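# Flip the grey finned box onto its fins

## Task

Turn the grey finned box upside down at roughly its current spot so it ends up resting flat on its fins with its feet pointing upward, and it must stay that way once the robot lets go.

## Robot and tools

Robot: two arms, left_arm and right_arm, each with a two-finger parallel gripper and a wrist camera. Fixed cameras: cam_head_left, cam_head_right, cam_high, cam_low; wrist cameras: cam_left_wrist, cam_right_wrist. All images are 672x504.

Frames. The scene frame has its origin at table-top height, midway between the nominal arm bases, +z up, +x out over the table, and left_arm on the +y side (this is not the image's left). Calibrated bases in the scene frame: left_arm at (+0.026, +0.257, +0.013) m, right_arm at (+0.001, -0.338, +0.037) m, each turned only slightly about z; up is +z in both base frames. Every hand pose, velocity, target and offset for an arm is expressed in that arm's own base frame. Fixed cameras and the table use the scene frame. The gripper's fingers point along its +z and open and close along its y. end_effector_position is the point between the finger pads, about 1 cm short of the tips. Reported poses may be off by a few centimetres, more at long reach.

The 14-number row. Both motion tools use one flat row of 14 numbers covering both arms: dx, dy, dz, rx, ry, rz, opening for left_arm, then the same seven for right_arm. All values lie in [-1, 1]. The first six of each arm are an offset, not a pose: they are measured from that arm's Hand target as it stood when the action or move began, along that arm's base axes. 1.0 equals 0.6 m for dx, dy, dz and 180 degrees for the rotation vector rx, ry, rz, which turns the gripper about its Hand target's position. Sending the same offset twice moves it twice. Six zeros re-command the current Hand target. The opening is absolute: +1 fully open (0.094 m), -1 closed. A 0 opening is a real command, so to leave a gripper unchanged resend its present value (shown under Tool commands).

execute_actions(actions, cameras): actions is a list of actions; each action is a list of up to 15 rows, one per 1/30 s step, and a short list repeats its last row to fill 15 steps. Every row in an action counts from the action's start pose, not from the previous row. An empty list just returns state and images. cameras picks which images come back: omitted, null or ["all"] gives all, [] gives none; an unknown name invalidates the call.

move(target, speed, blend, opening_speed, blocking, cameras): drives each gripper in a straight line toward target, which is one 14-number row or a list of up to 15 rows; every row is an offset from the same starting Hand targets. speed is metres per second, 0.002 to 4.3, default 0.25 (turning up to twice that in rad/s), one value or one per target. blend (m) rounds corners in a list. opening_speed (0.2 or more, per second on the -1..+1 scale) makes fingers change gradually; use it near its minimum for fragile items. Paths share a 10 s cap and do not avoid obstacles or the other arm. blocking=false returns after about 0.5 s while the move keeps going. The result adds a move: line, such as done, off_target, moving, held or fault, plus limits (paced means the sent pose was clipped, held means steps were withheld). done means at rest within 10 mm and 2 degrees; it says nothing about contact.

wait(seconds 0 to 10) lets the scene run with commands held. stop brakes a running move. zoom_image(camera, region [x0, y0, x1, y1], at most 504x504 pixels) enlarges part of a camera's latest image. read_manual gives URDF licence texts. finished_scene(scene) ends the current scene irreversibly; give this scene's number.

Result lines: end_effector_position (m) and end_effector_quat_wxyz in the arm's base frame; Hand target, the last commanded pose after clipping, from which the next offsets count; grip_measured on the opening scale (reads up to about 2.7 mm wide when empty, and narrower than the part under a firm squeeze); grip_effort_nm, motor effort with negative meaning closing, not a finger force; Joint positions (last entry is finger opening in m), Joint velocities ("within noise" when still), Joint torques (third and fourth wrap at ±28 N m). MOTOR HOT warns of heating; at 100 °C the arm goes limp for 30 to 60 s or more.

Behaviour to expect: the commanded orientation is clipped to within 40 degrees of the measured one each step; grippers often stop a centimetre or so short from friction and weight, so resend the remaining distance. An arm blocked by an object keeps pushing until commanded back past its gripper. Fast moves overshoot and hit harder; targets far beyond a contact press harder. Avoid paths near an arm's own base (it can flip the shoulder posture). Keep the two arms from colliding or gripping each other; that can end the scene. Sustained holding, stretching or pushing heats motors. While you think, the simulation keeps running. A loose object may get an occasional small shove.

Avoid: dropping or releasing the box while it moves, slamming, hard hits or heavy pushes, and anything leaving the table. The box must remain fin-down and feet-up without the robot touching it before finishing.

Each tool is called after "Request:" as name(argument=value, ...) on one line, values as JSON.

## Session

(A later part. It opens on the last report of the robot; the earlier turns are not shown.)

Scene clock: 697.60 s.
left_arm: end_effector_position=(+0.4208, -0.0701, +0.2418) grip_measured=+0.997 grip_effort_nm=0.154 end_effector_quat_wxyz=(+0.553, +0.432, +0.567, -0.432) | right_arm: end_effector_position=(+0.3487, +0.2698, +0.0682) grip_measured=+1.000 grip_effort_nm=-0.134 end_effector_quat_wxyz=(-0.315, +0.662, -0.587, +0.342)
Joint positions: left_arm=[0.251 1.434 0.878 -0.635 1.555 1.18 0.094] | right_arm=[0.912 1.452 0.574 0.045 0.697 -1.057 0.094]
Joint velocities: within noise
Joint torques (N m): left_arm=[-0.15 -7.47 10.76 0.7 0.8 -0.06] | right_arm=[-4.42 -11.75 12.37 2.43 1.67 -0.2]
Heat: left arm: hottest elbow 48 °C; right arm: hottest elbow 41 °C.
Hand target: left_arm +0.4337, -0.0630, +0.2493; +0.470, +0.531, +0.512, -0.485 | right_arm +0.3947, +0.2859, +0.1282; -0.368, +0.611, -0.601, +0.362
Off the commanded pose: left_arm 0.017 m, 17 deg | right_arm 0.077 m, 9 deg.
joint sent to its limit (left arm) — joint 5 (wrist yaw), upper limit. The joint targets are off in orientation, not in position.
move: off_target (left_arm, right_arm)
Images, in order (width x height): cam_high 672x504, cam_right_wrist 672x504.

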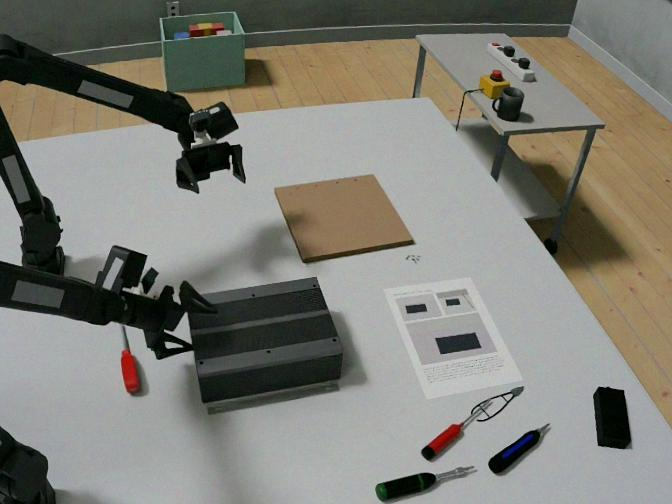

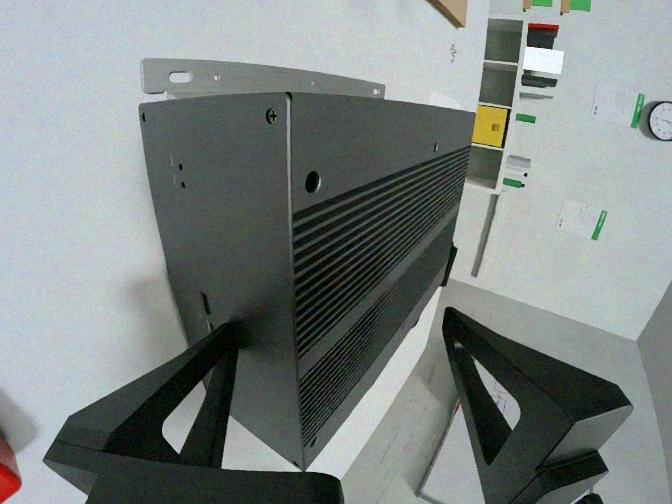

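Request:
move(target=[[0,0,0,0,0,0,0.5,-0.26,-0.14,0.12,0,0,0,1],[0,0,0,0,0,0.04,0.5,0.04,-0.477,0.12,0.368,0.299,0.225,0.5],[-0.006,-0.13,-0.305,0,0,0.04,0.5,0.118,-0.318,-0.208,0.368,0.299,0.225,0.5]], speed=0.3, cameras=["cam_head_left","cam_left_wrist","cam_right_wrist","cam_low"])

Request:
zoom_image(camera="cam_head_left", region=[250, 190, 450, 340])

Scene clock: 764.00 s.
left_arm: end_effector_position=(+0.4323, -0.1375, +0.0707) grip_measured=+0.503 grip_effort_nm=-0.115 end_effector_quat_wxyz=(+0.503, +0.501, +0.540, -0.452) | right_arm: end_effector_position=(+0.4552, +0.0923, +0.0005) grip_measured=+0.502 grip_effort_nm=-0.095 end_effector_quat_wxyz=(-0.419, +0.552, -0.572, -0.439)
Joint positions: left_arm=[0.08 1.856 0.881 -0.458 1.484 1.448 0.071] | right_arm=[-0.159 2.117 1.171 -1.164 -1.259 -2.091 0.071]
Joint velocities: within noise
Joint torques (N m): left_arm=[-1.38 -11.58 4.7 1.24 0.67 -0.33] | right_arm=[0.38 -15.5 5.79 0.05 -0.84 -0.18]
Heat: left arm: hottest elbow 45 °C; right arm: hottest elbow 48 °C.
Hand target: left_arm +0.4301, -0.1409, +0.0664; +0.500, +0.497, +0.544, -0.455 | right_arm +0.4655, +0.0951, +0.0033; -0.427, +0.565, -0.556, -0.435
Off the commanded pose: left_arm 0.006 m, 1 deg | right_arm 0.011 m, 3 deg.
joint sent to its limit (right arm) — joint 6 (wrist roll), lower limit. The joint targets still meet the commanded pose.
move: off_target (right_arm); target 2's new opening was sent with right_arm's hand 0.015 m and 12 deg from that target
Images, in order (width x height): cam_head_left 672x504, cam_low 672x504, cam_left_wrist 672x504, cam_right_wrist 672x504.

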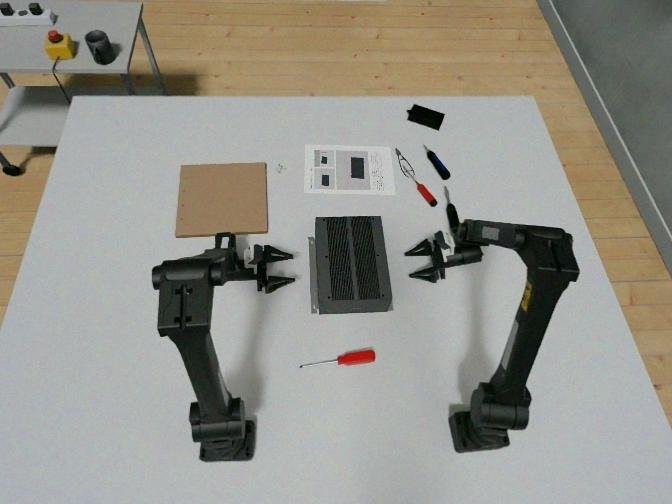

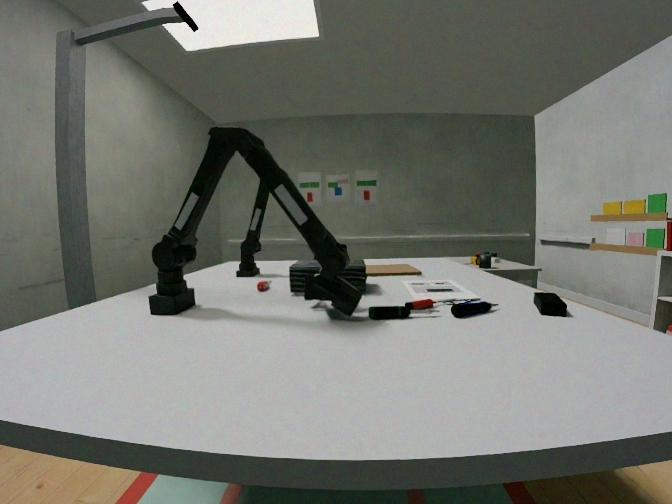

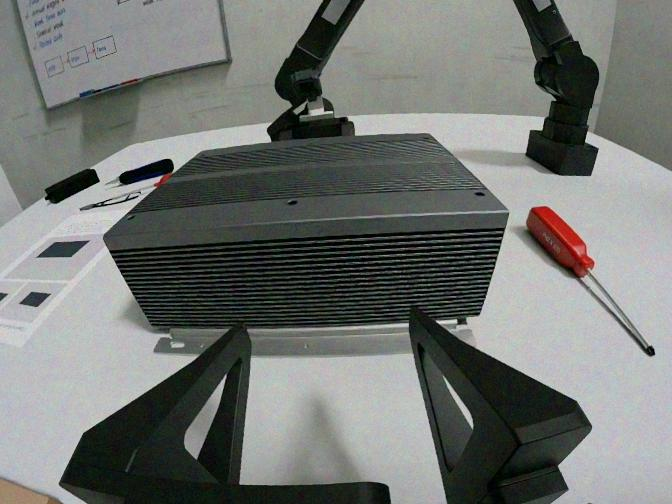

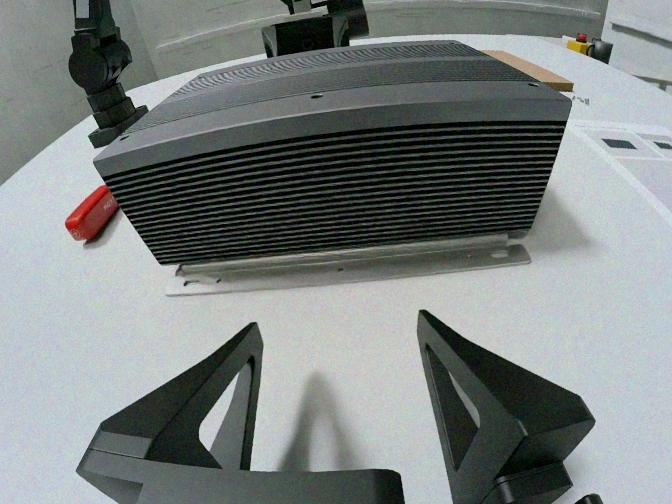

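Scaled by 2.520.

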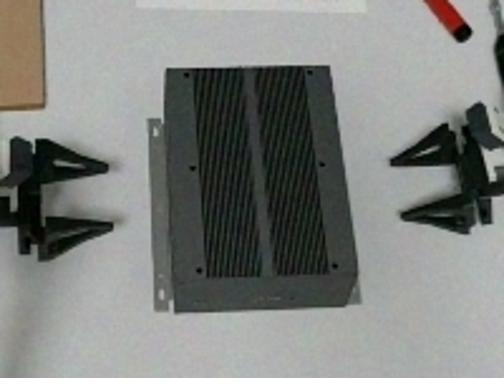

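Request:
move(target=[[0.017,-0.02,0,0,0,0,0.5,0.017,0,-0.018,0,0,0,0.5],[0.017,-0.1,0,0,0,0,0.5,0.017,0.12,-0.018,0,0,0,0.5],[0.017,-0.13,0,0,0,0,0.5,0.017,0.20,-0.022,0,0,0,0.5]], speed=0.1, cameras=["cam_head_left","cam_left_wrist","cam_right_wrist"])

Request:
zoom_image(camera="cam_head_left", region=[250, 190, 450, 340])

Scene clock: 788.67 s.
left_arm: end_effector_position=(+0.4444, -0.2014, +0.0685) grip_measured=+0.502 grip_effort_nm=-0.110 end_effector_quat_wxyz=(+0.507, +0.494, +0.551, -0.442) | right_arm: end_effector_position=(+0.4828, +0.1620, -0.0159) grip_measured=+0.501 grip_effort_nm=-0.071 end_effector_quat_wxyz=(+0.440, -0.534, +0.587, +0.419)
Joint positions: left_arm=[-0.074 1.892 0.732 0.698 1.352 0.466 0.071] | right_arm=[-0.007 2.067 1.021 -0.287 -1.299 -1.302 0.071]
Joint velocities: within noise
Joint torques (N m): left_arm=[-4.13 -11.11 5.03 2.61 0.33 -0.49] | right_arm=[7.53 -15.44 5.12 1.8 -0.82 0.21]
Heat: left arm: hottest elbow 43 °C; right arm: hottest elbow 43 °C.
Hand target: left_arm +0.4403, -0.2190, +0.0664; +0.500, +0.497, +0.544, -0.455 | right_arm +0.4756, +0.2151, -0.0099; +0.427, -0.565, +0.556, +0.435
Off the commanded pose: left_arm 0.018 m, 2 deg | right_arm 0.054 m, 6 deg.
move: off_target (left_arm, right_arm)
Images, in order (width x height): cam_head_left 672x504, cam_left_wrist 672x504, cam_right_wrist 672x504.

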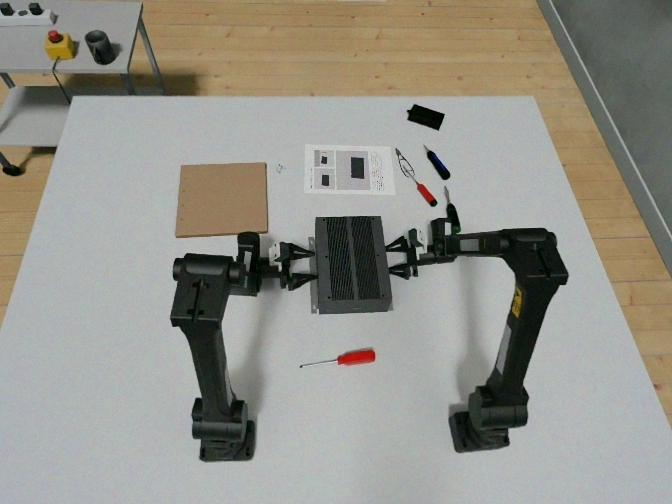

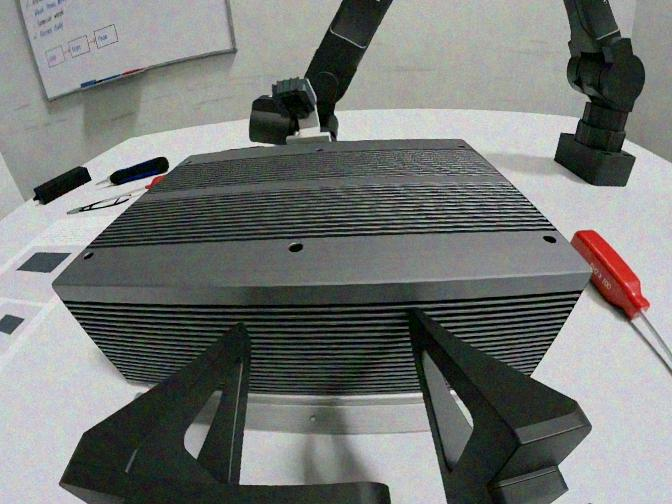

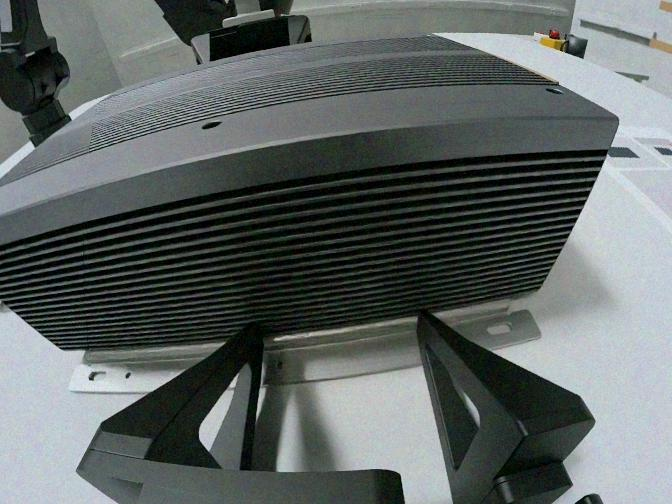

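Scaled by 2.520.

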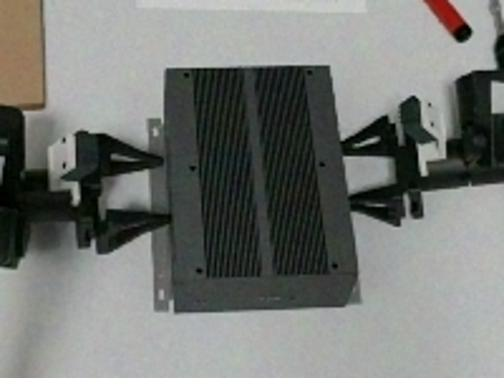

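Request:
move(target=[[0,-0.10,0.0,0,0,0,0.5,0,0.06,0.0,0,0,0,0.5],[0,-0.15,0.08,0,0,0,0.5,0,0.06,0.0,0,0,0,0.5]], speed=0.06, cameras=["cam_head_left","cam_left_wrist","cam_high"])

Request:
zoom_image(camera="cam_head_left", region=[250, 190, 450, 340])

Scene clock: 795.90 s.
left_arm: end_effector_position=(+0.4454, -0.2187, +0.0778) grip_measured=+0.502 grip_effort_nm=-0.085 end_effector_quat_wxyz=(+0.508, +0.444, +0.601, -0.428) | right_arm: end_effector_position=(+0.5070, +0.1540, -0.0136) grip_measured=+0.500 grip_effort_nm=0.002 end_effector_quat_wxyz=(+0.464, -0.530, +0.606, +0.369)
Joint positions: left_arm=[-0.128 1.856 0.675 0.859 1.19 0.236 0.071] | right_arm=[-0.015 2.048 0.989 -0.027 -1.229 -1.107 0.07]
Joint velocities: within noise
Joint torques (N m): left_arm=[-15.74 -14.68 9.48 2.17 -0.39 -0.62] | right_arm=[13.22 -14.74 4.4 0.53 -2.6 0.2]
Heat: left arm: hottest elbow 43 °C; right arm: hottest elbow 42 °C.
Hand target: left_arm +0.4403, -0.3090, +0.1144; +0.500, +0.497, +0.544, -0.455 | right_arm +0.4755, +0.2512, -0.0100; +0.427, -0.565, +0.556, +0.435
Off the commanded pose: left_arm 0.098 m, 10 deg | right_arm 0.102 m, 11 deg.
move: off_target (left_arm, right_arm)
Images, in order (width x height): cam_head_left 672x504, cam_high 672x504, cam_left_wrist 672x504.

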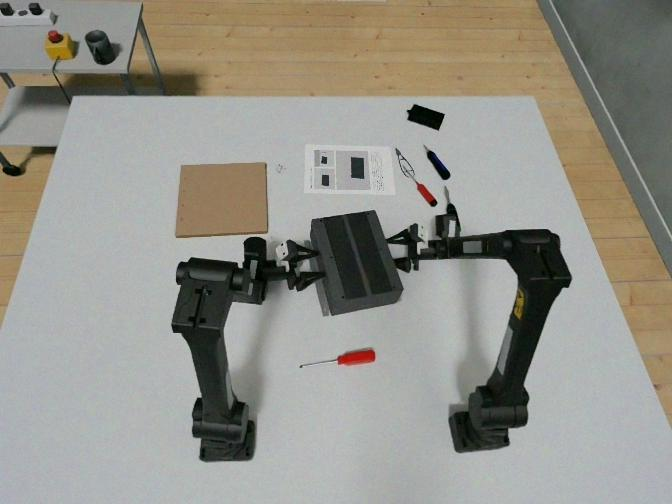

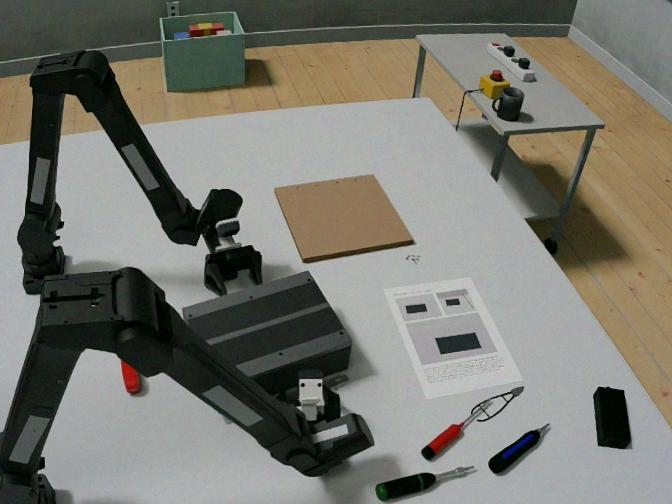

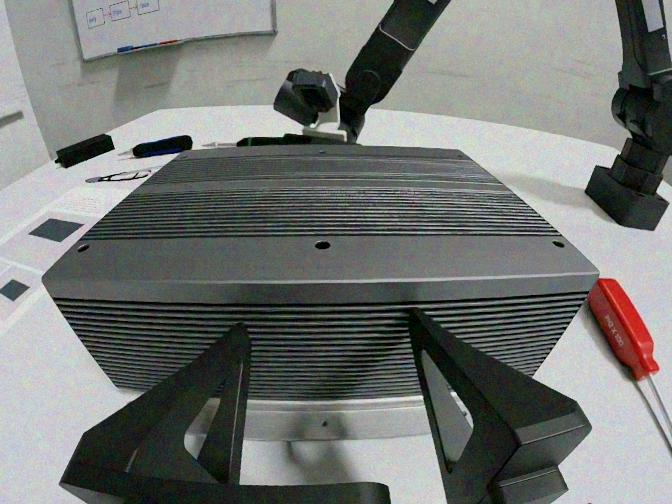

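Scaled by 2.520.

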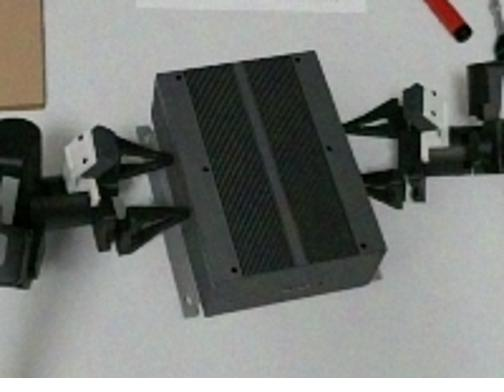

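Request:
move(target=[[0,0.2,0.0,0,0,0,0.5,0,-0.267,0.02,0,0,0,0.5],[0,0.35,0.15,0,0,0,0.5,-0.283,-0.317,0.283,-0.3475,-0.304,-0.161,1],[0,0.35,0.15,0,0,0,0.5,-0.414,0,0.17,-0.3475,-0.304,-0.161,1]], speed=0.3, cameras=["cam_head_left","cam_right_wrist"])

Request:
zoom_image(camera="cam_right_wrist", region=[180, 40, 480, 380])

Scene clock: 847.53 s.
left_arm: end_effector_position=(+0.4265, -0.1051, +0.2028) grip_measured=+0.502 grip_effort_nm=-0.081 end_effector_quat_wxyz=(+0.516, +0.471, +0.562, -0.443) | right_arm: end_effector_position=(+0.2222, +0.2306, +0.0767) grip_measured=+0.998 grip_effort_nm=0.081 end_effector_quat_wxyz=(-0.345, +0.688, -0.557, +0.312)
Joint positions: left_arm=[0.16 1.565 0.952 -0.909 1.495 1.51 0.071] | right_arm=[1.197 1.08 0.322 -0.181 0.79 -0.855 0.094]
Joint velocities: within noise
Joint torques (N m): left_arm=[-0.03 -8.35 10.07 0.32 0.63 -0.02] | right_arm=[0.26 -1.85 9.65 2.15 0.53 0.16]
Heat: left arm: hottest elbow 43 °C; right arm: hottest elbow 39 °C.
Hand target: left_arm +0.4403, -0.0989, +0.2043; +0.500, +0.497, +0.544, -0.455 | right_arm +0.2272, +0.2511, +0.0920; -0.368, +0.678, -0.560, +0.303
Off the commanded pose: left_arm 0.015 m, 4 deg | right_arm 0.026 m, 3 deg.
move: off_target (left_arm, right_arm)
Images, in order (width x height): cam_head_left 672x504, cam_right_wrist 672x504.

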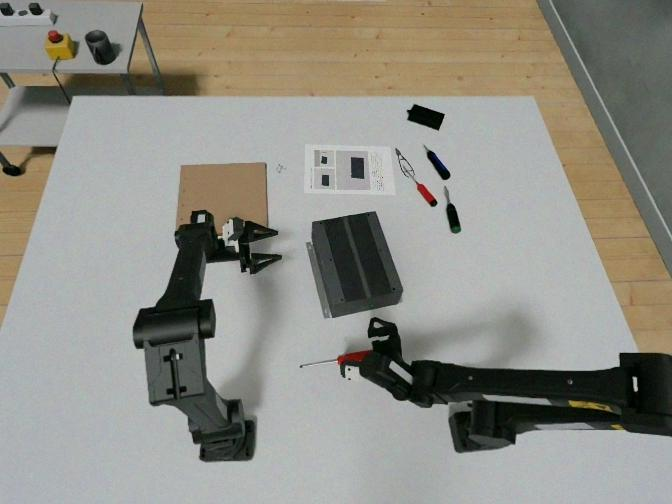

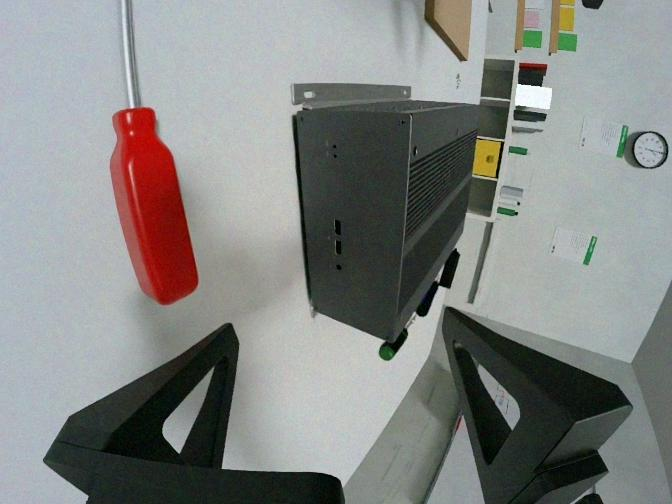

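Scaled by 1.482 from the camera's 672x504 image, which has a finer 960x720 frame.

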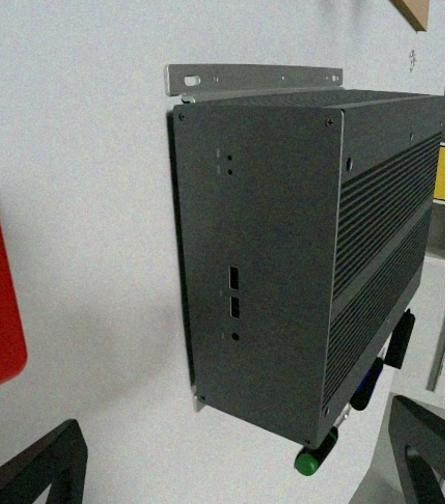

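Request:
move(target=[[0,0,0,0,0,0,0.5,0.05,0,0.0,0.01,-0.052,0,1],[0,0,0,0,0,0,0.5,0.15,0.007,-0.1,0.01,-0.052,0,1]], speed=0.15, cameras=["cam_high","cam_right_wrist","cam_low"])

Request:
zoom_image(camera="cam_right_wrist", region=[120, 40, 520, 480])

Scene clock: 902.17 s.
left_arm: end_effector_position=(+0.4281, -0.1043, +0.2051) grip_measured=+0.502 grip_effort_nm=-0.081 end_effector_quat_wxyz=(+0.499, +0.492, +0.553, -0.451) | right_arm: end_effector_position=(+0.3069, +0.2497, +0.0270) grip_measured=+0.998 grip_effort_nm=0.076 end_effector_quat_wxyz=(-0.414, +0.654, -0.530, +0.346)
Joint positions: left_arm=[0.16 1.686 1.096 -1.478 1.463 2.063 0.071] | right_arm=[0.963 1.605 0.308 0.728 0.685 -1.201 0.094]
Joint velocities: within noise
Joint torques (N m): left_arm=[-0.15 -9.47 9.29 -0.54 0.55 -0.04] | right_arm=[-1.67 -5.89 4.79 2.56 0.02 -0.05]
Heat: left arm: hottest elbow 45 °C; right arm: hottest elbow 41 °C.
Hand target: left_arm +0.4404, -0.0989, +0.2043; +0.500, +0.497, +0.544, -0.455 | right_arm +0.3173, +0.2553, +0.0321; -0.422, +0.645, -0.532, +0.349
Off the commanded pose: left_arm 0.013 m, 1 deg | right_arm 0.013 m, 1 deg.
move: off_target (left_arm, right_arm)
Images, in order (width x height): cam_high 672x504, cam_low 672x504, cam_right_wrist 672x504.

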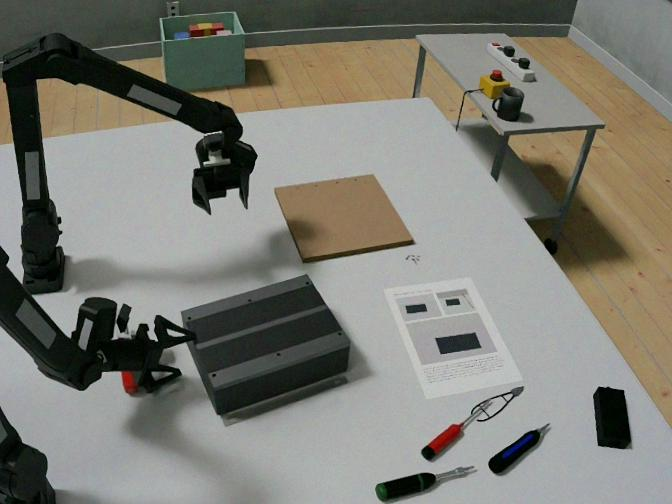

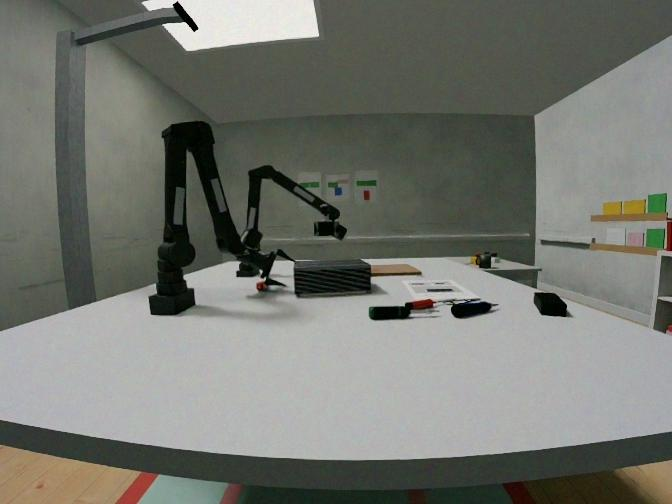

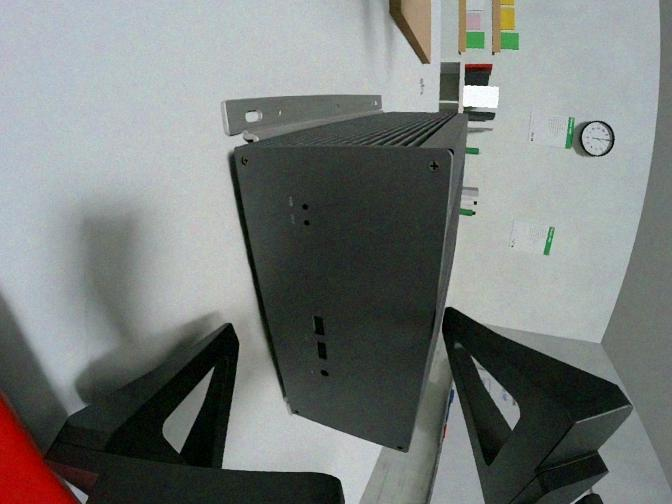

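Scaled by 1.145 from the camera's 672x504 image, which has a finer 960x720 frame.

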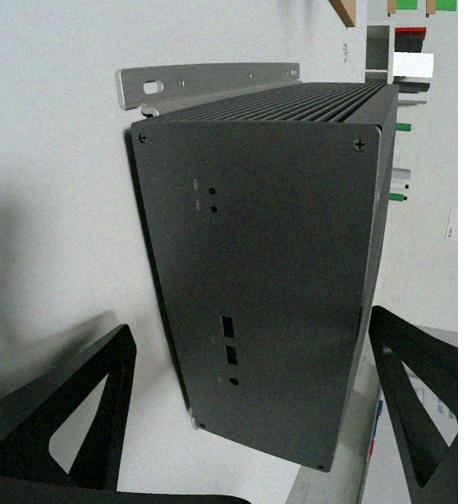

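Request:
move(target=[[0,0,0,0,0,0,0.5,0.0,0.01,-0.028,0,0,0,1]], speed=0.05, cameras=["cam_right_wrist"])

Request:
move(target=[[0,0,0,0,0,0,0.5,0.1,0.016,0,0,0,0,1]], speed=0.05, cameras=["cam_high","cam_right_wrist"])

Request:
zoom_image(camera="cam_right_wrist", region=[120, 40, 520, 480])

Scene clock: 911.07 s.
left_arm: end_effector_position=(+0.4282, -0.1043, +0.2055) grip_measured=+0.502 grip_effort_nm=-0.081 end_effector_quat_wxyz=(+0.498, +0.493, +0.552, -0.452) | right_arm: end_effector_position=(+0.3105, +0.2508, +0.0218) grip_measured=+0.999 grip_effort_nm=0.046 end_effector_quat_wxyz=(-0.425, +0.640, -0.534, +0.352)
Joint positions: left_arm=[0.16 1.69 1.101 -1.497 1.46 2.08 0.071] | right_arm=[0.963 1.672 0.31 0.826 0.703 -1.201 0.094]
Joint velocities: within noise
Joint torques (N m): left_arm=[-0.26 -9.52 9.31 -0.49 0.53 -0.07] | right_arm=[-0.91 -4.54 5.22 1.57 -0.32 0.07]
Heat: left arm: hottest elbow 45 °C; right arm: hottest elbow 40 °C.
Hand target: left_arm +0.4403, -0.0989, +0.2044; +0.500, +0.497, +0.544, -0.455 | right_arm +0.3173, +0.2614, +0.0153; -0.423, +0.645, -0.533, +0.349
Off the commanded pose: left_arm 0.013 m, 1 deg | right_arm 0.014 m, 1 deg.
joint sent to its limit (left arm) — joint 6 (wrist roll), upper limit. The joint targets still meet the commanded pose.
move: off_target (left_arm, right_arm)
Images, in order (width x height): cam_right_wrist 672x504.

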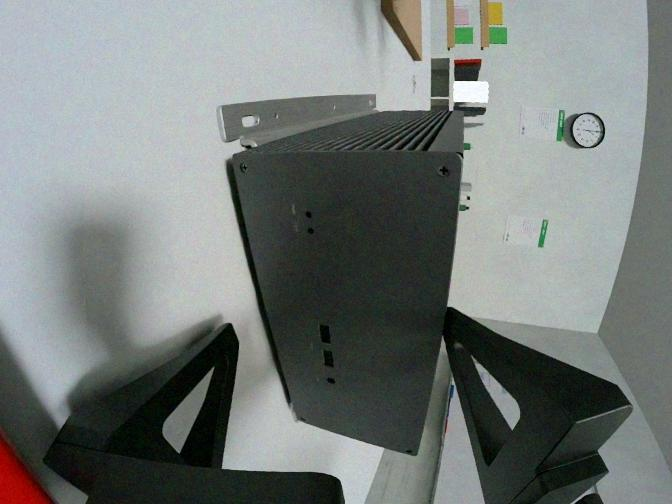

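Scene clock: 912.63 s.
left_arm: end_effector_position=(+0.4282, -0.1043, +0.2055) grip_measured=+0.502 grip_effort_nm=-0.081 end_effector_quat_wxyz=(+0.498, +0.493, +0.552, -0.452) | right_arm: end_effector_position=(+0.3390, +0.2654, +0.0224) grip_measured=+1.000 grip_effort_nm=0.002 end_effector_quat_wxyz=(-0.434, +0.646, -0.528, +0.339)
Joint positions: left_arm=[0.16 1.69 1.101 -1.497 1.46 2.081 0.071] | right_arm=[0.897 1.705 0.374 0.831 0.613 -1.244 0.094]
Joint velocities: within noise
Joint torques (N m): left_arm=[-0.21 -9.47 9.26 -0.57 0.54 -0.06] | right_arm=[-6.71 -3.02 8.88 1.18 -1.33 -0.33]
Heat: left arm: hottest elbow 45 °C; right arm: hottest elbow 40 °C.
Hand target: left_arm +0.4403, -0.0989, +0.2044; +0.500, +0.497, +0.544, -0.455 | right_arm +0.3773, +0.2711, +0.0153; -0.423, +0.645, -0.533, +0.349
Off the commanded pose: left_arm 0.013 m, 1 deg | right_arm 0.039 m, 2 deg.
joint sent to its limit (left arm) — joint 6 (wrist roll), upper limit. The joint targets still meet the commanded pose.
move: off_target (left_arm, right_arm)
Images, in order (width x height): cam_high 672x504, cam_right_wrist 672x504.

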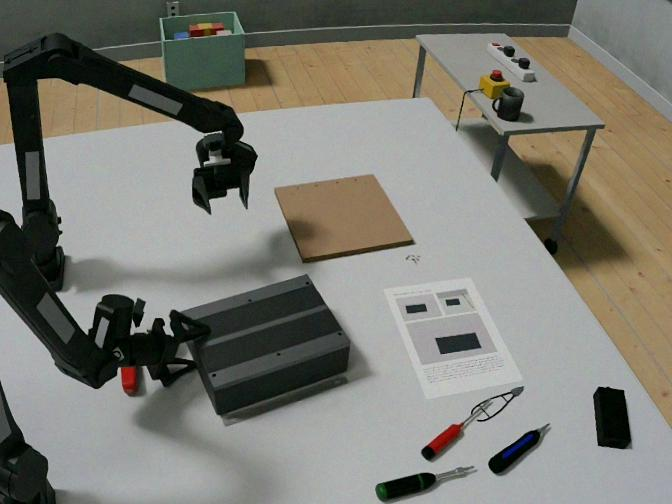

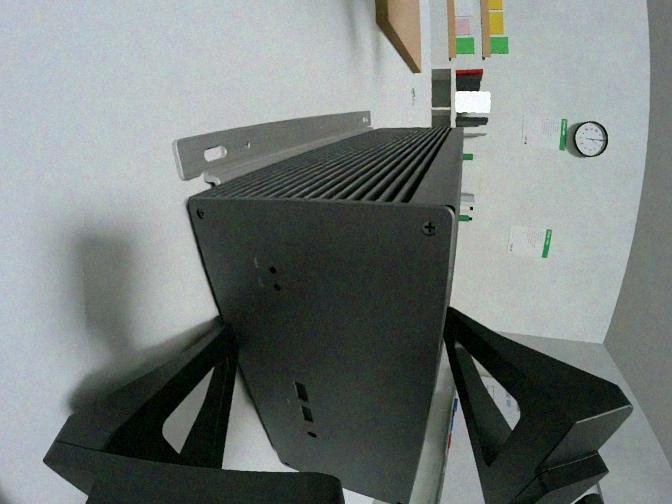

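Scaled by 1.145 from the camera's 672x504 image, which has a finer 960x720 frame.

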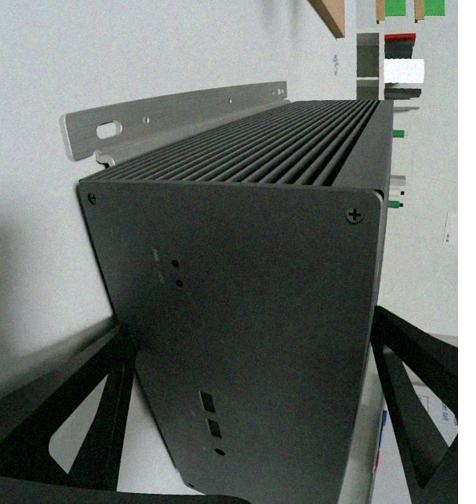

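Request:
move(target=[[0,0,0,0,0,0,0.5,-0.2,-0.03,0,0,0,0,1],[0,0,0,0,0,0,0.5,-0.167,-0.167,0.28,0,0,0,0.5],[0,0,0,0,0,0,0.5,0.07,-0.45,0.3,0.376,0.334,0.23,0.5],[0.133,-0.1,-0.262,0,0,0,0.5,0.03,-0.285,0.008,0.376,0.334,0.23,0.5]], speed=0.35, cameras=["cam_head_left"])

Request:
zoom_image(camera="cam_head_left", region=[250, 190, 450, 340])

Scene clock: 970.47 s.
left_arm: end_effector_position=(+0.5205, -0.1550, +0.0398) grip_measured=+0.502 grip_effort_nm=-0.081 end_effector_quat_wxyz=(+0.485, +0.508, +0.530, -0.475) | right_arm: end_effector_position=(+0.3879, +0.0973, +0.0201) grip_measured=+0.502 grip_effort_nm=-0.090 end_effector_quat_wxyz=(+0.470, -0.503, +0.572, +0.447)
Joint positions: left_arm=[0.033 2.104 1.223 -0.696 1.492 1.567 0.071] | right_arm=[-0.189 1.994 0.911 -1.039 -1.383 -2.091 0.071]
Joint velocities: within noise
Joint torques (N m): left_arm=[-1.38 -17.73 5.14 0.81 0.64 -0.36] | right_arm=[0.56 -11.81 4.44 -0.08 -0.81 -0.1]
Heat: left arm: hottest elbow 45 °C; right arm: hottest elbow 41 °C.
Hand target: left_arm +0.5201, -0.1589, +0.0471; +0.500, +0.497, +0.544, -0.455 | right_arm +0.3953, +0.1000, +0.0202; +0.473, -0.527, +0.515, +0.483
Off the commanded pose: left_arm 0.008 m, 4 deg | right_arm 0.008 m, 8 deg.
joint sent to its limit (right arm) — joint 6 (wrist roll), lower limit. The joint targets are off in orientation, not in position.
move: off_target (left_arm, right_arm); target 2's new opening was sent with right_arm's hand 0.028 m and 3 deg from that target
Images, in order (width x height): cam_head_left 672x504.

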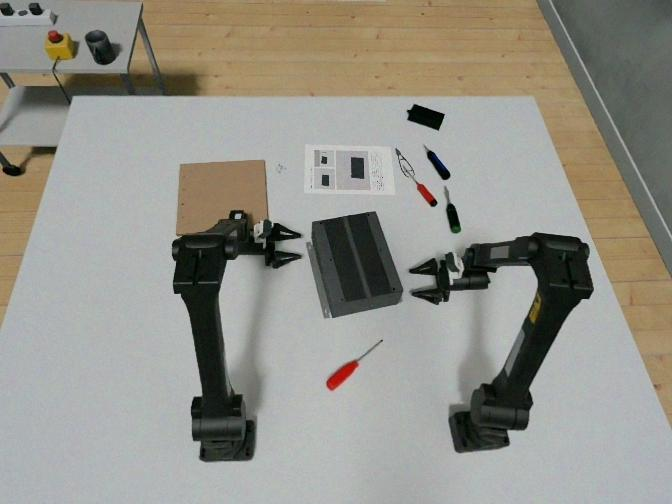

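Scaled by 2.520.

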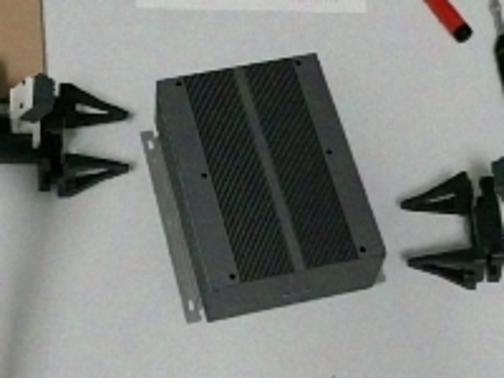

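Request:
move(target=[[0,-0.06,0.008,0,0,0,0.5,0,0.05,0,0,0,0,0.5],[0,-0.2,0.008,0,0,0,0.5,0,0.19,0,0,0,0,0.5]], speed=0.08, cameras=["cam_head_left"])

Request:
zoom_image(camera="cam_head_left", region=[250, 190, 450, 340])

Scene clock: 982.90 s.
left_arm: end_effector_position=(+0.5401, -0.2026, +0.0437) grip_measured=+0.502 grip_effort_nm=-0.071 end_effector_quat_wxyz=(+0.521, +0.464, +0.583, -0.417) | right_arm: end_effector_position=(+0.4088, +0.1590, +0.0174) grip_measured=+0.501 grip_effort_nm=-0.071 end_effector_quat_wxyz=(+0.485, -0.507, +0.529, +0.477)
Joint positions: left_arm=[-0.07 2.071 0.965 0.746 1.258 0.341 0.071] | right_arm=[-0.029 1.993 0.873 -0.466 -1.497 -1.574 0.071]
Joint velocities: within noise
Joint torques (N m): left_arm=[-12.16 -15.09 6.13 3.11 0.66 -0.59] | right_arm=[9.41 -13.74 3.78 1.32 -0.53 0.16]
Heat: left arm: hottest elbow 44 °C; right arm: hottest elbow 40 °C.
Hand target: left_arm +0.5200, -0.2790, +0.0519; +0.499, +0.497, +0.545, -0.455 | right_arm +0.3952, +0.2140, +0.0200; +0.473, -0.527, +0.515, +0.483
Off the commanded pose: left_arm 0.079 m, 8 deg | right_arm 0.057 m, 3 deg.
move: off_target (left_arm, right_arm)
Images, in order (width x height): cam_head_left 672x504.

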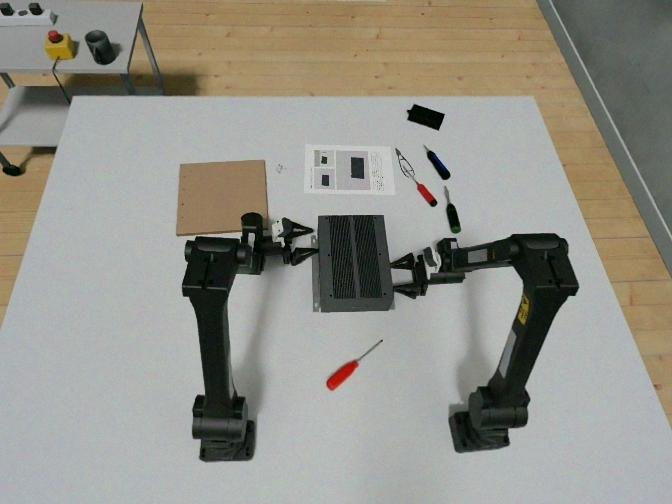

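Scaled by 2.520.

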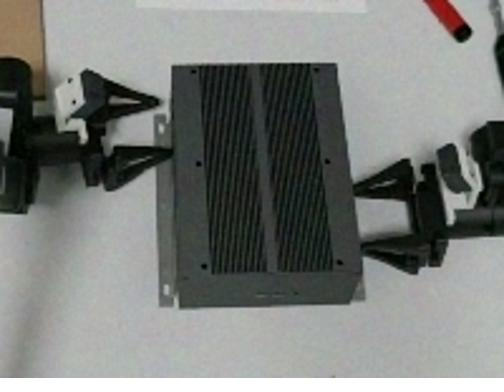

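Request:
move(target=[[0,0.215,0.03,0,0,0,0.5,0,-0.19,0,0,0,0,0.5],[-0.135,0.215,0.035,0,0,-0.07,0.5,0.117,-0.19,-0.044,-0.055,-0.005,0.043,0.5],[-0.135,0.065,0.035,0,0,-0.07,0.5,0.117,-0.023,-0.044,-0.055,-0.005,0.043,0.5],[-0.135,-0.02,0.035,0,0,-0.07,0.5,0.117,0.065,-0.044,-0.055,-0.005,0.043,0.5]], speed=[0.25,0.25,0.08,0.08], cameras=["cam_head_left","cam_right_wrist","cam_left_wrist"])

Request:
zoom_image(camera="cam_head_left", region=[250, 190, 450, 340])

Scene clock: 1009.20 s.
left_arm: end_effector_position=(+0.4516, -0.2121, +0.0591) grip_measured=+0.502 grip_effort_nm=-0.061 end_effector_quat_wxyz=(+0.465, +0.500, +0.545, -0.486) | right_arm: end_effector_position=(+0.4858, +0.1574, -0.0059) grip_measured=+0.501 grip_effort_nm=-0.037 end_effector_quat_wxyz=(-0.427, +0.553, -0.570, -0.432)
Joint positions: left_arm=[-0.09 1.924 0.836 0.372 1.424 0.644 0.071] | right_arm=[-0.016 2.086 1.124 -0.632 -1.305 -1.575 0.071]
Joint velocities: within noise
Joint torques (N m): left_arm=[-14.15 -13.22 8.24 2.69 0.74 -0.2] | right_arm=[13.51 -14.86 4.96 1.36 -1.06 0.04]
Heat: left arm: hottest elbow 43 °C; right arm: hottest elbow 38 °C.
Hand target: left_arm +0.4392, -0.2910, +0.0730; +0.447, +0.554, +0.487, -0.507 | right_arm +0.4654, +0.2530, -0.0062; -0.396, +0.603, -0.514, -0.463
Off the commanded pose: left_arm 0.081 m, 10 deg | right_arm 0.098 m, 10 deg.
move: off_target (left_arm, right_arm)
Images, in order (width x height): cam_head_left 672x504, cam_left_wrist 672x504, cam_right_wrist 672x504.

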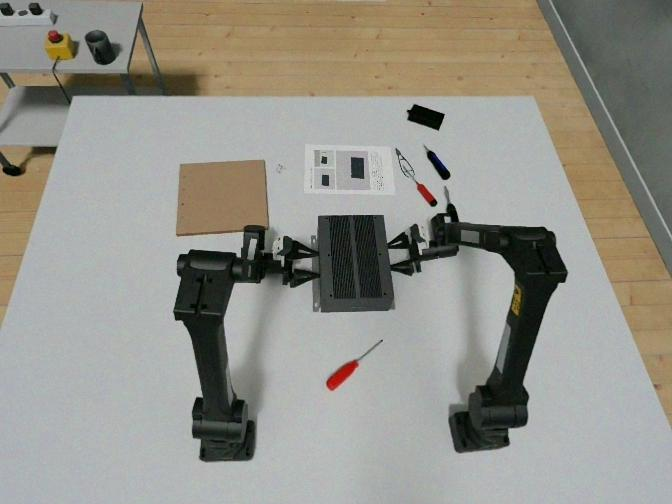

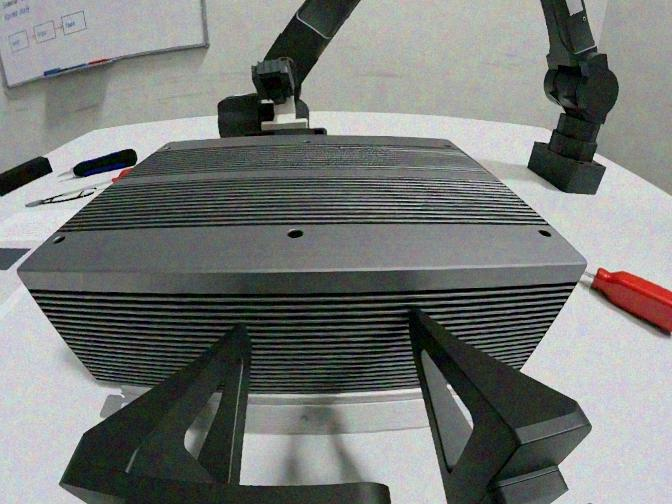

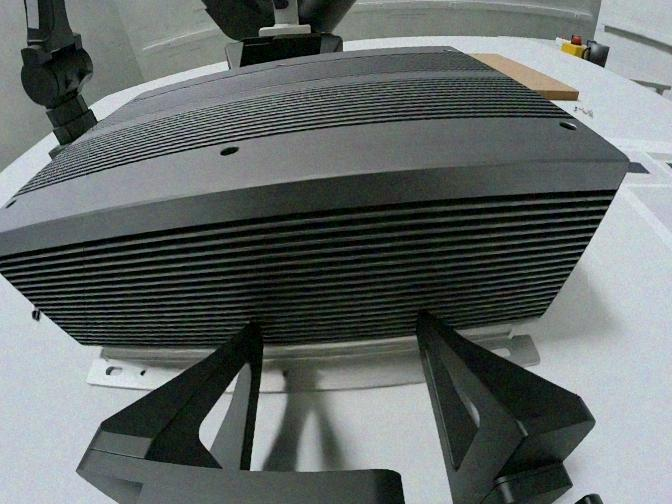

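Scaled by 2.520.

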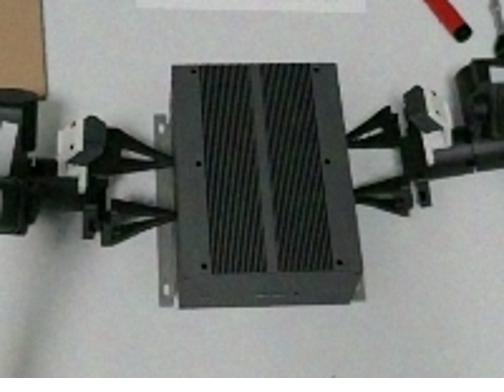

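Request:
move(target=[[0,-0.05,0.03,0,0,0,0.5,0,0.04,0,0,0,0,0.5],[0,-0.06,0.12,0,0,0,0.5,0,0.05,0,0,0,0,0.5]], speed=0.06, cameras=["cam_head_left","cam_low","cam_left_wrist"])

Request:
zoom_image(camera="cam_low", region=[260, 220, 400, 320])

Scene clock: 1019.07 s.
left_arm: end_effector_position=(+0.4262, -0.3237, +0.1417) grip_measured=+0.502 grip_effort_nm=-0.061 end_effector_quat_wxyz=(+0.443, +0.555, +0.487, -0.509) | right_arm: end_effector_position=(+0.4763, +0.2334, -0.0059) grip_measured=+0.501 grip_effort_nm=-0.042 end_effector_quat_wxyz=(-0.411, +0.581, -0.545, -0.444)
Joint positions: left_arm=[-0.33 1.784 0.891 0.455 1.356 0.426 0.071] | right_arm=[0.14 2.071 1.088 -0.344 -1.29 -1.311 0.07]
Joint velocities: within noise
Joint torques (N m): left_arm=[-0.56 -11.69 9.06 1.77 0.25 -0.32] | right_arm=[6.95 -14.27 6.3 1.44 -1.17 0.18]
Heat: left arm: hottest elbow 43 °C; right arm: hottest elbow 38 °C.
Hand target: left_arm +0.4390, -0.3270, +0.1448; +0.447, +0.554, +0.487, -0.507 | right_arm +0.4655, +0.2829, -0.0063; -0.396, +0.603, -0.515, -0.463
Off the commanded pose: left_arm 0.014 m, 0 deg | right_arm 0.051 m, 5 deg.
move: off_target (left_arm, right_arm)
Images, in order (width x height): cam_head_left 672x504, cam_low 672x504, cam_left_wrist 672x504.

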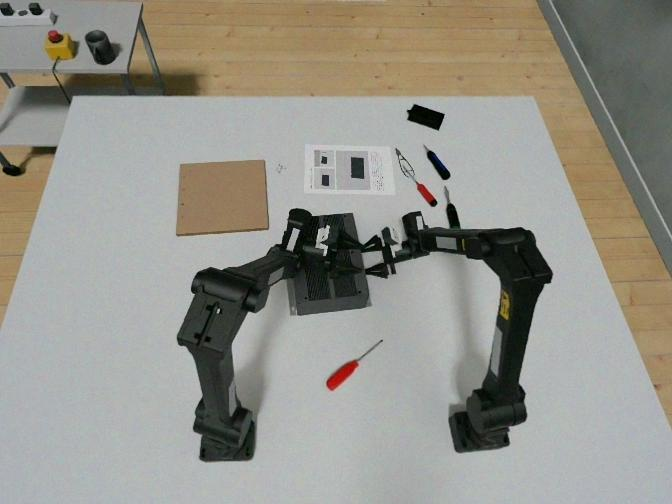

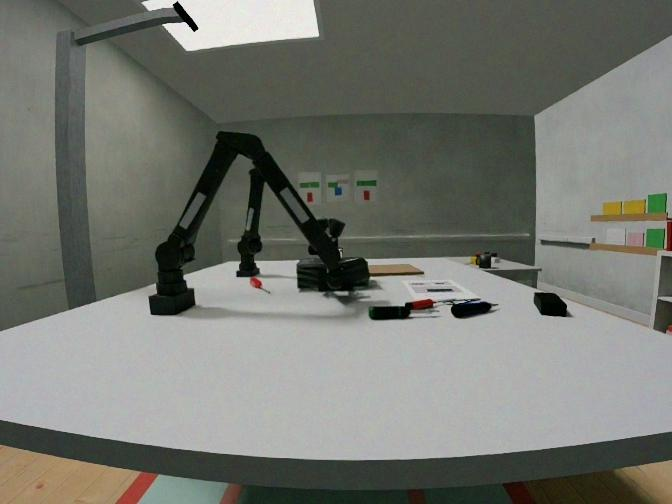

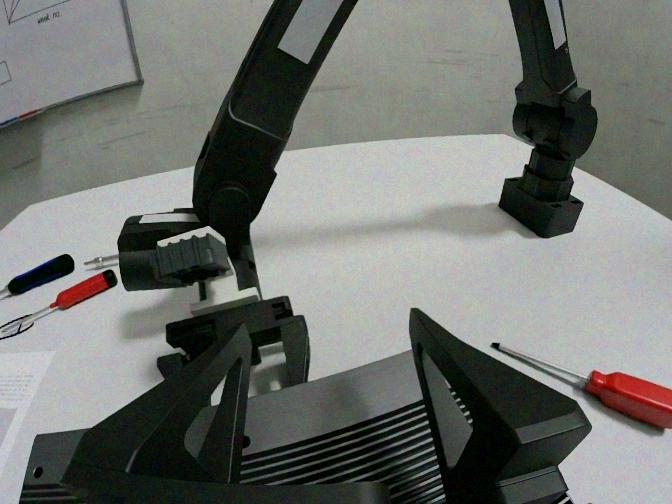

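Scaled by 3.600.

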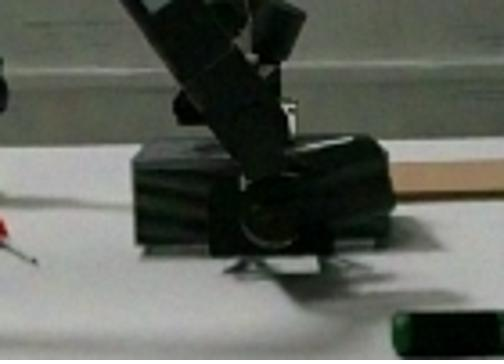

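Request:
move(target=[[0,0.05,0.1,0,0,0,0.5,0,-0.3,0.03,0,0,0,0.5],[0,0.35,0.1,0,0,0,0.5,-0.3,-0.35,0.25,-0.148,0.112,-0.498,-0.5],[0,0.35,0.1,0,0,0,0.5,-0.476,-0.222,0.15,-0.148,0.112,-0.498,-0.5],[0,0.35,0.1,0,0,0,0.5,-0.476,-0.222,-0.003,-0.148,0.112,-0.498,-0.5]], speed=0.3, cameras=["cam_head_left","cam_right_wrist","cam_high"])

Scene clock: 1087.73 s.
left_arm: end_effector_position=(+0.4327, -0.1218, +0.1937) grip_measured=+0.502 grip_effort_nm=-0.061 end_effector_quat_wxyz=(+0.521, +0.464, +0.540, -0.470) | right_arm: end_effector_position=(+0.1723, +0.1415, -0.0135) grip_measured=-0.498 grip_effort_nm=-0.095 end_effector_quat_wxyz=(+0.376, -0.065, +0.924, +0.018)
Joint positions: left_arm=[0.119 1.568 0.862 -0.379 1.554 1.062 0.071] | right_arm=[1.179 1.05 0.074 -0.151 0.655 0.885 0.024]
Joint velocities: within noise
Joint torques (N m): left_arm=[-0.03 -11.34 8.73 0.88 0.79 -0.08] | right_arm=[-1.49 0.67 6.45 1.84 0.53 -0.14]
Heat: left arm: hottest elbow 44 °C; right arm: hottest elbow 40 °C.
Hand target: left_arm +0.4390, -0.1169, +0.2049; +0.447, +0.554, +0.487, -0.507 | right_arm +0.1799, +0.1498, -0.0080; +0.383, -0.057, +0.922, +0.024
Off the commanded pose: left_arm 0.014 m, 15 deg | right_arm 0.012 m, 1 deg.
joint sent to its limit (left arm) — joint 5 (wrist yaw), upper limit. The joint targets are off in orientation, not in position.
move: off_target (left_arm, right_arm); target 2's new opening was sent with right_arm's hand 0.032 m and 3 deg from that target
Images, in order (width x height): cam_head_left 672x504, cam_high 672x504, cam_right_wrist 672x504.

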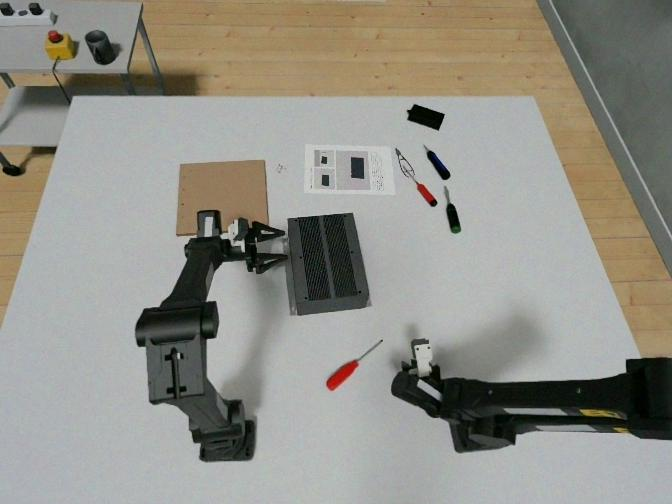

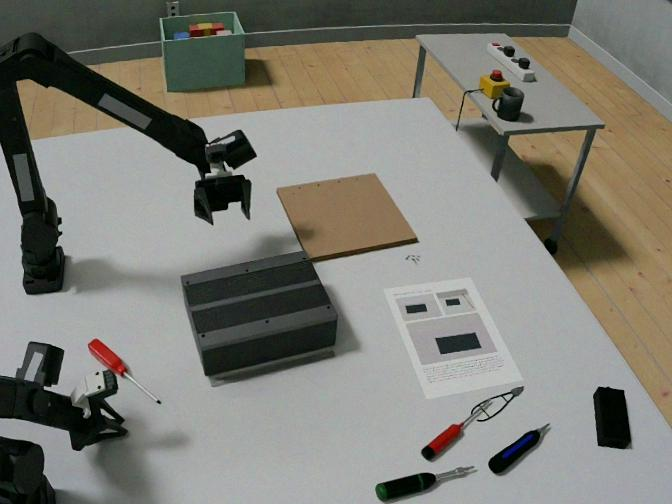

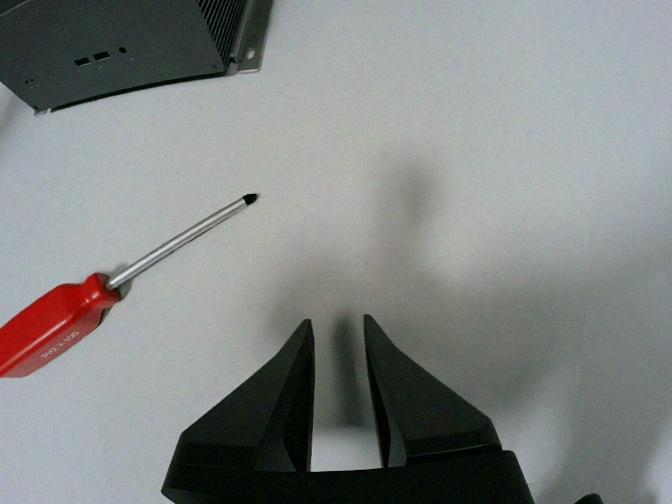

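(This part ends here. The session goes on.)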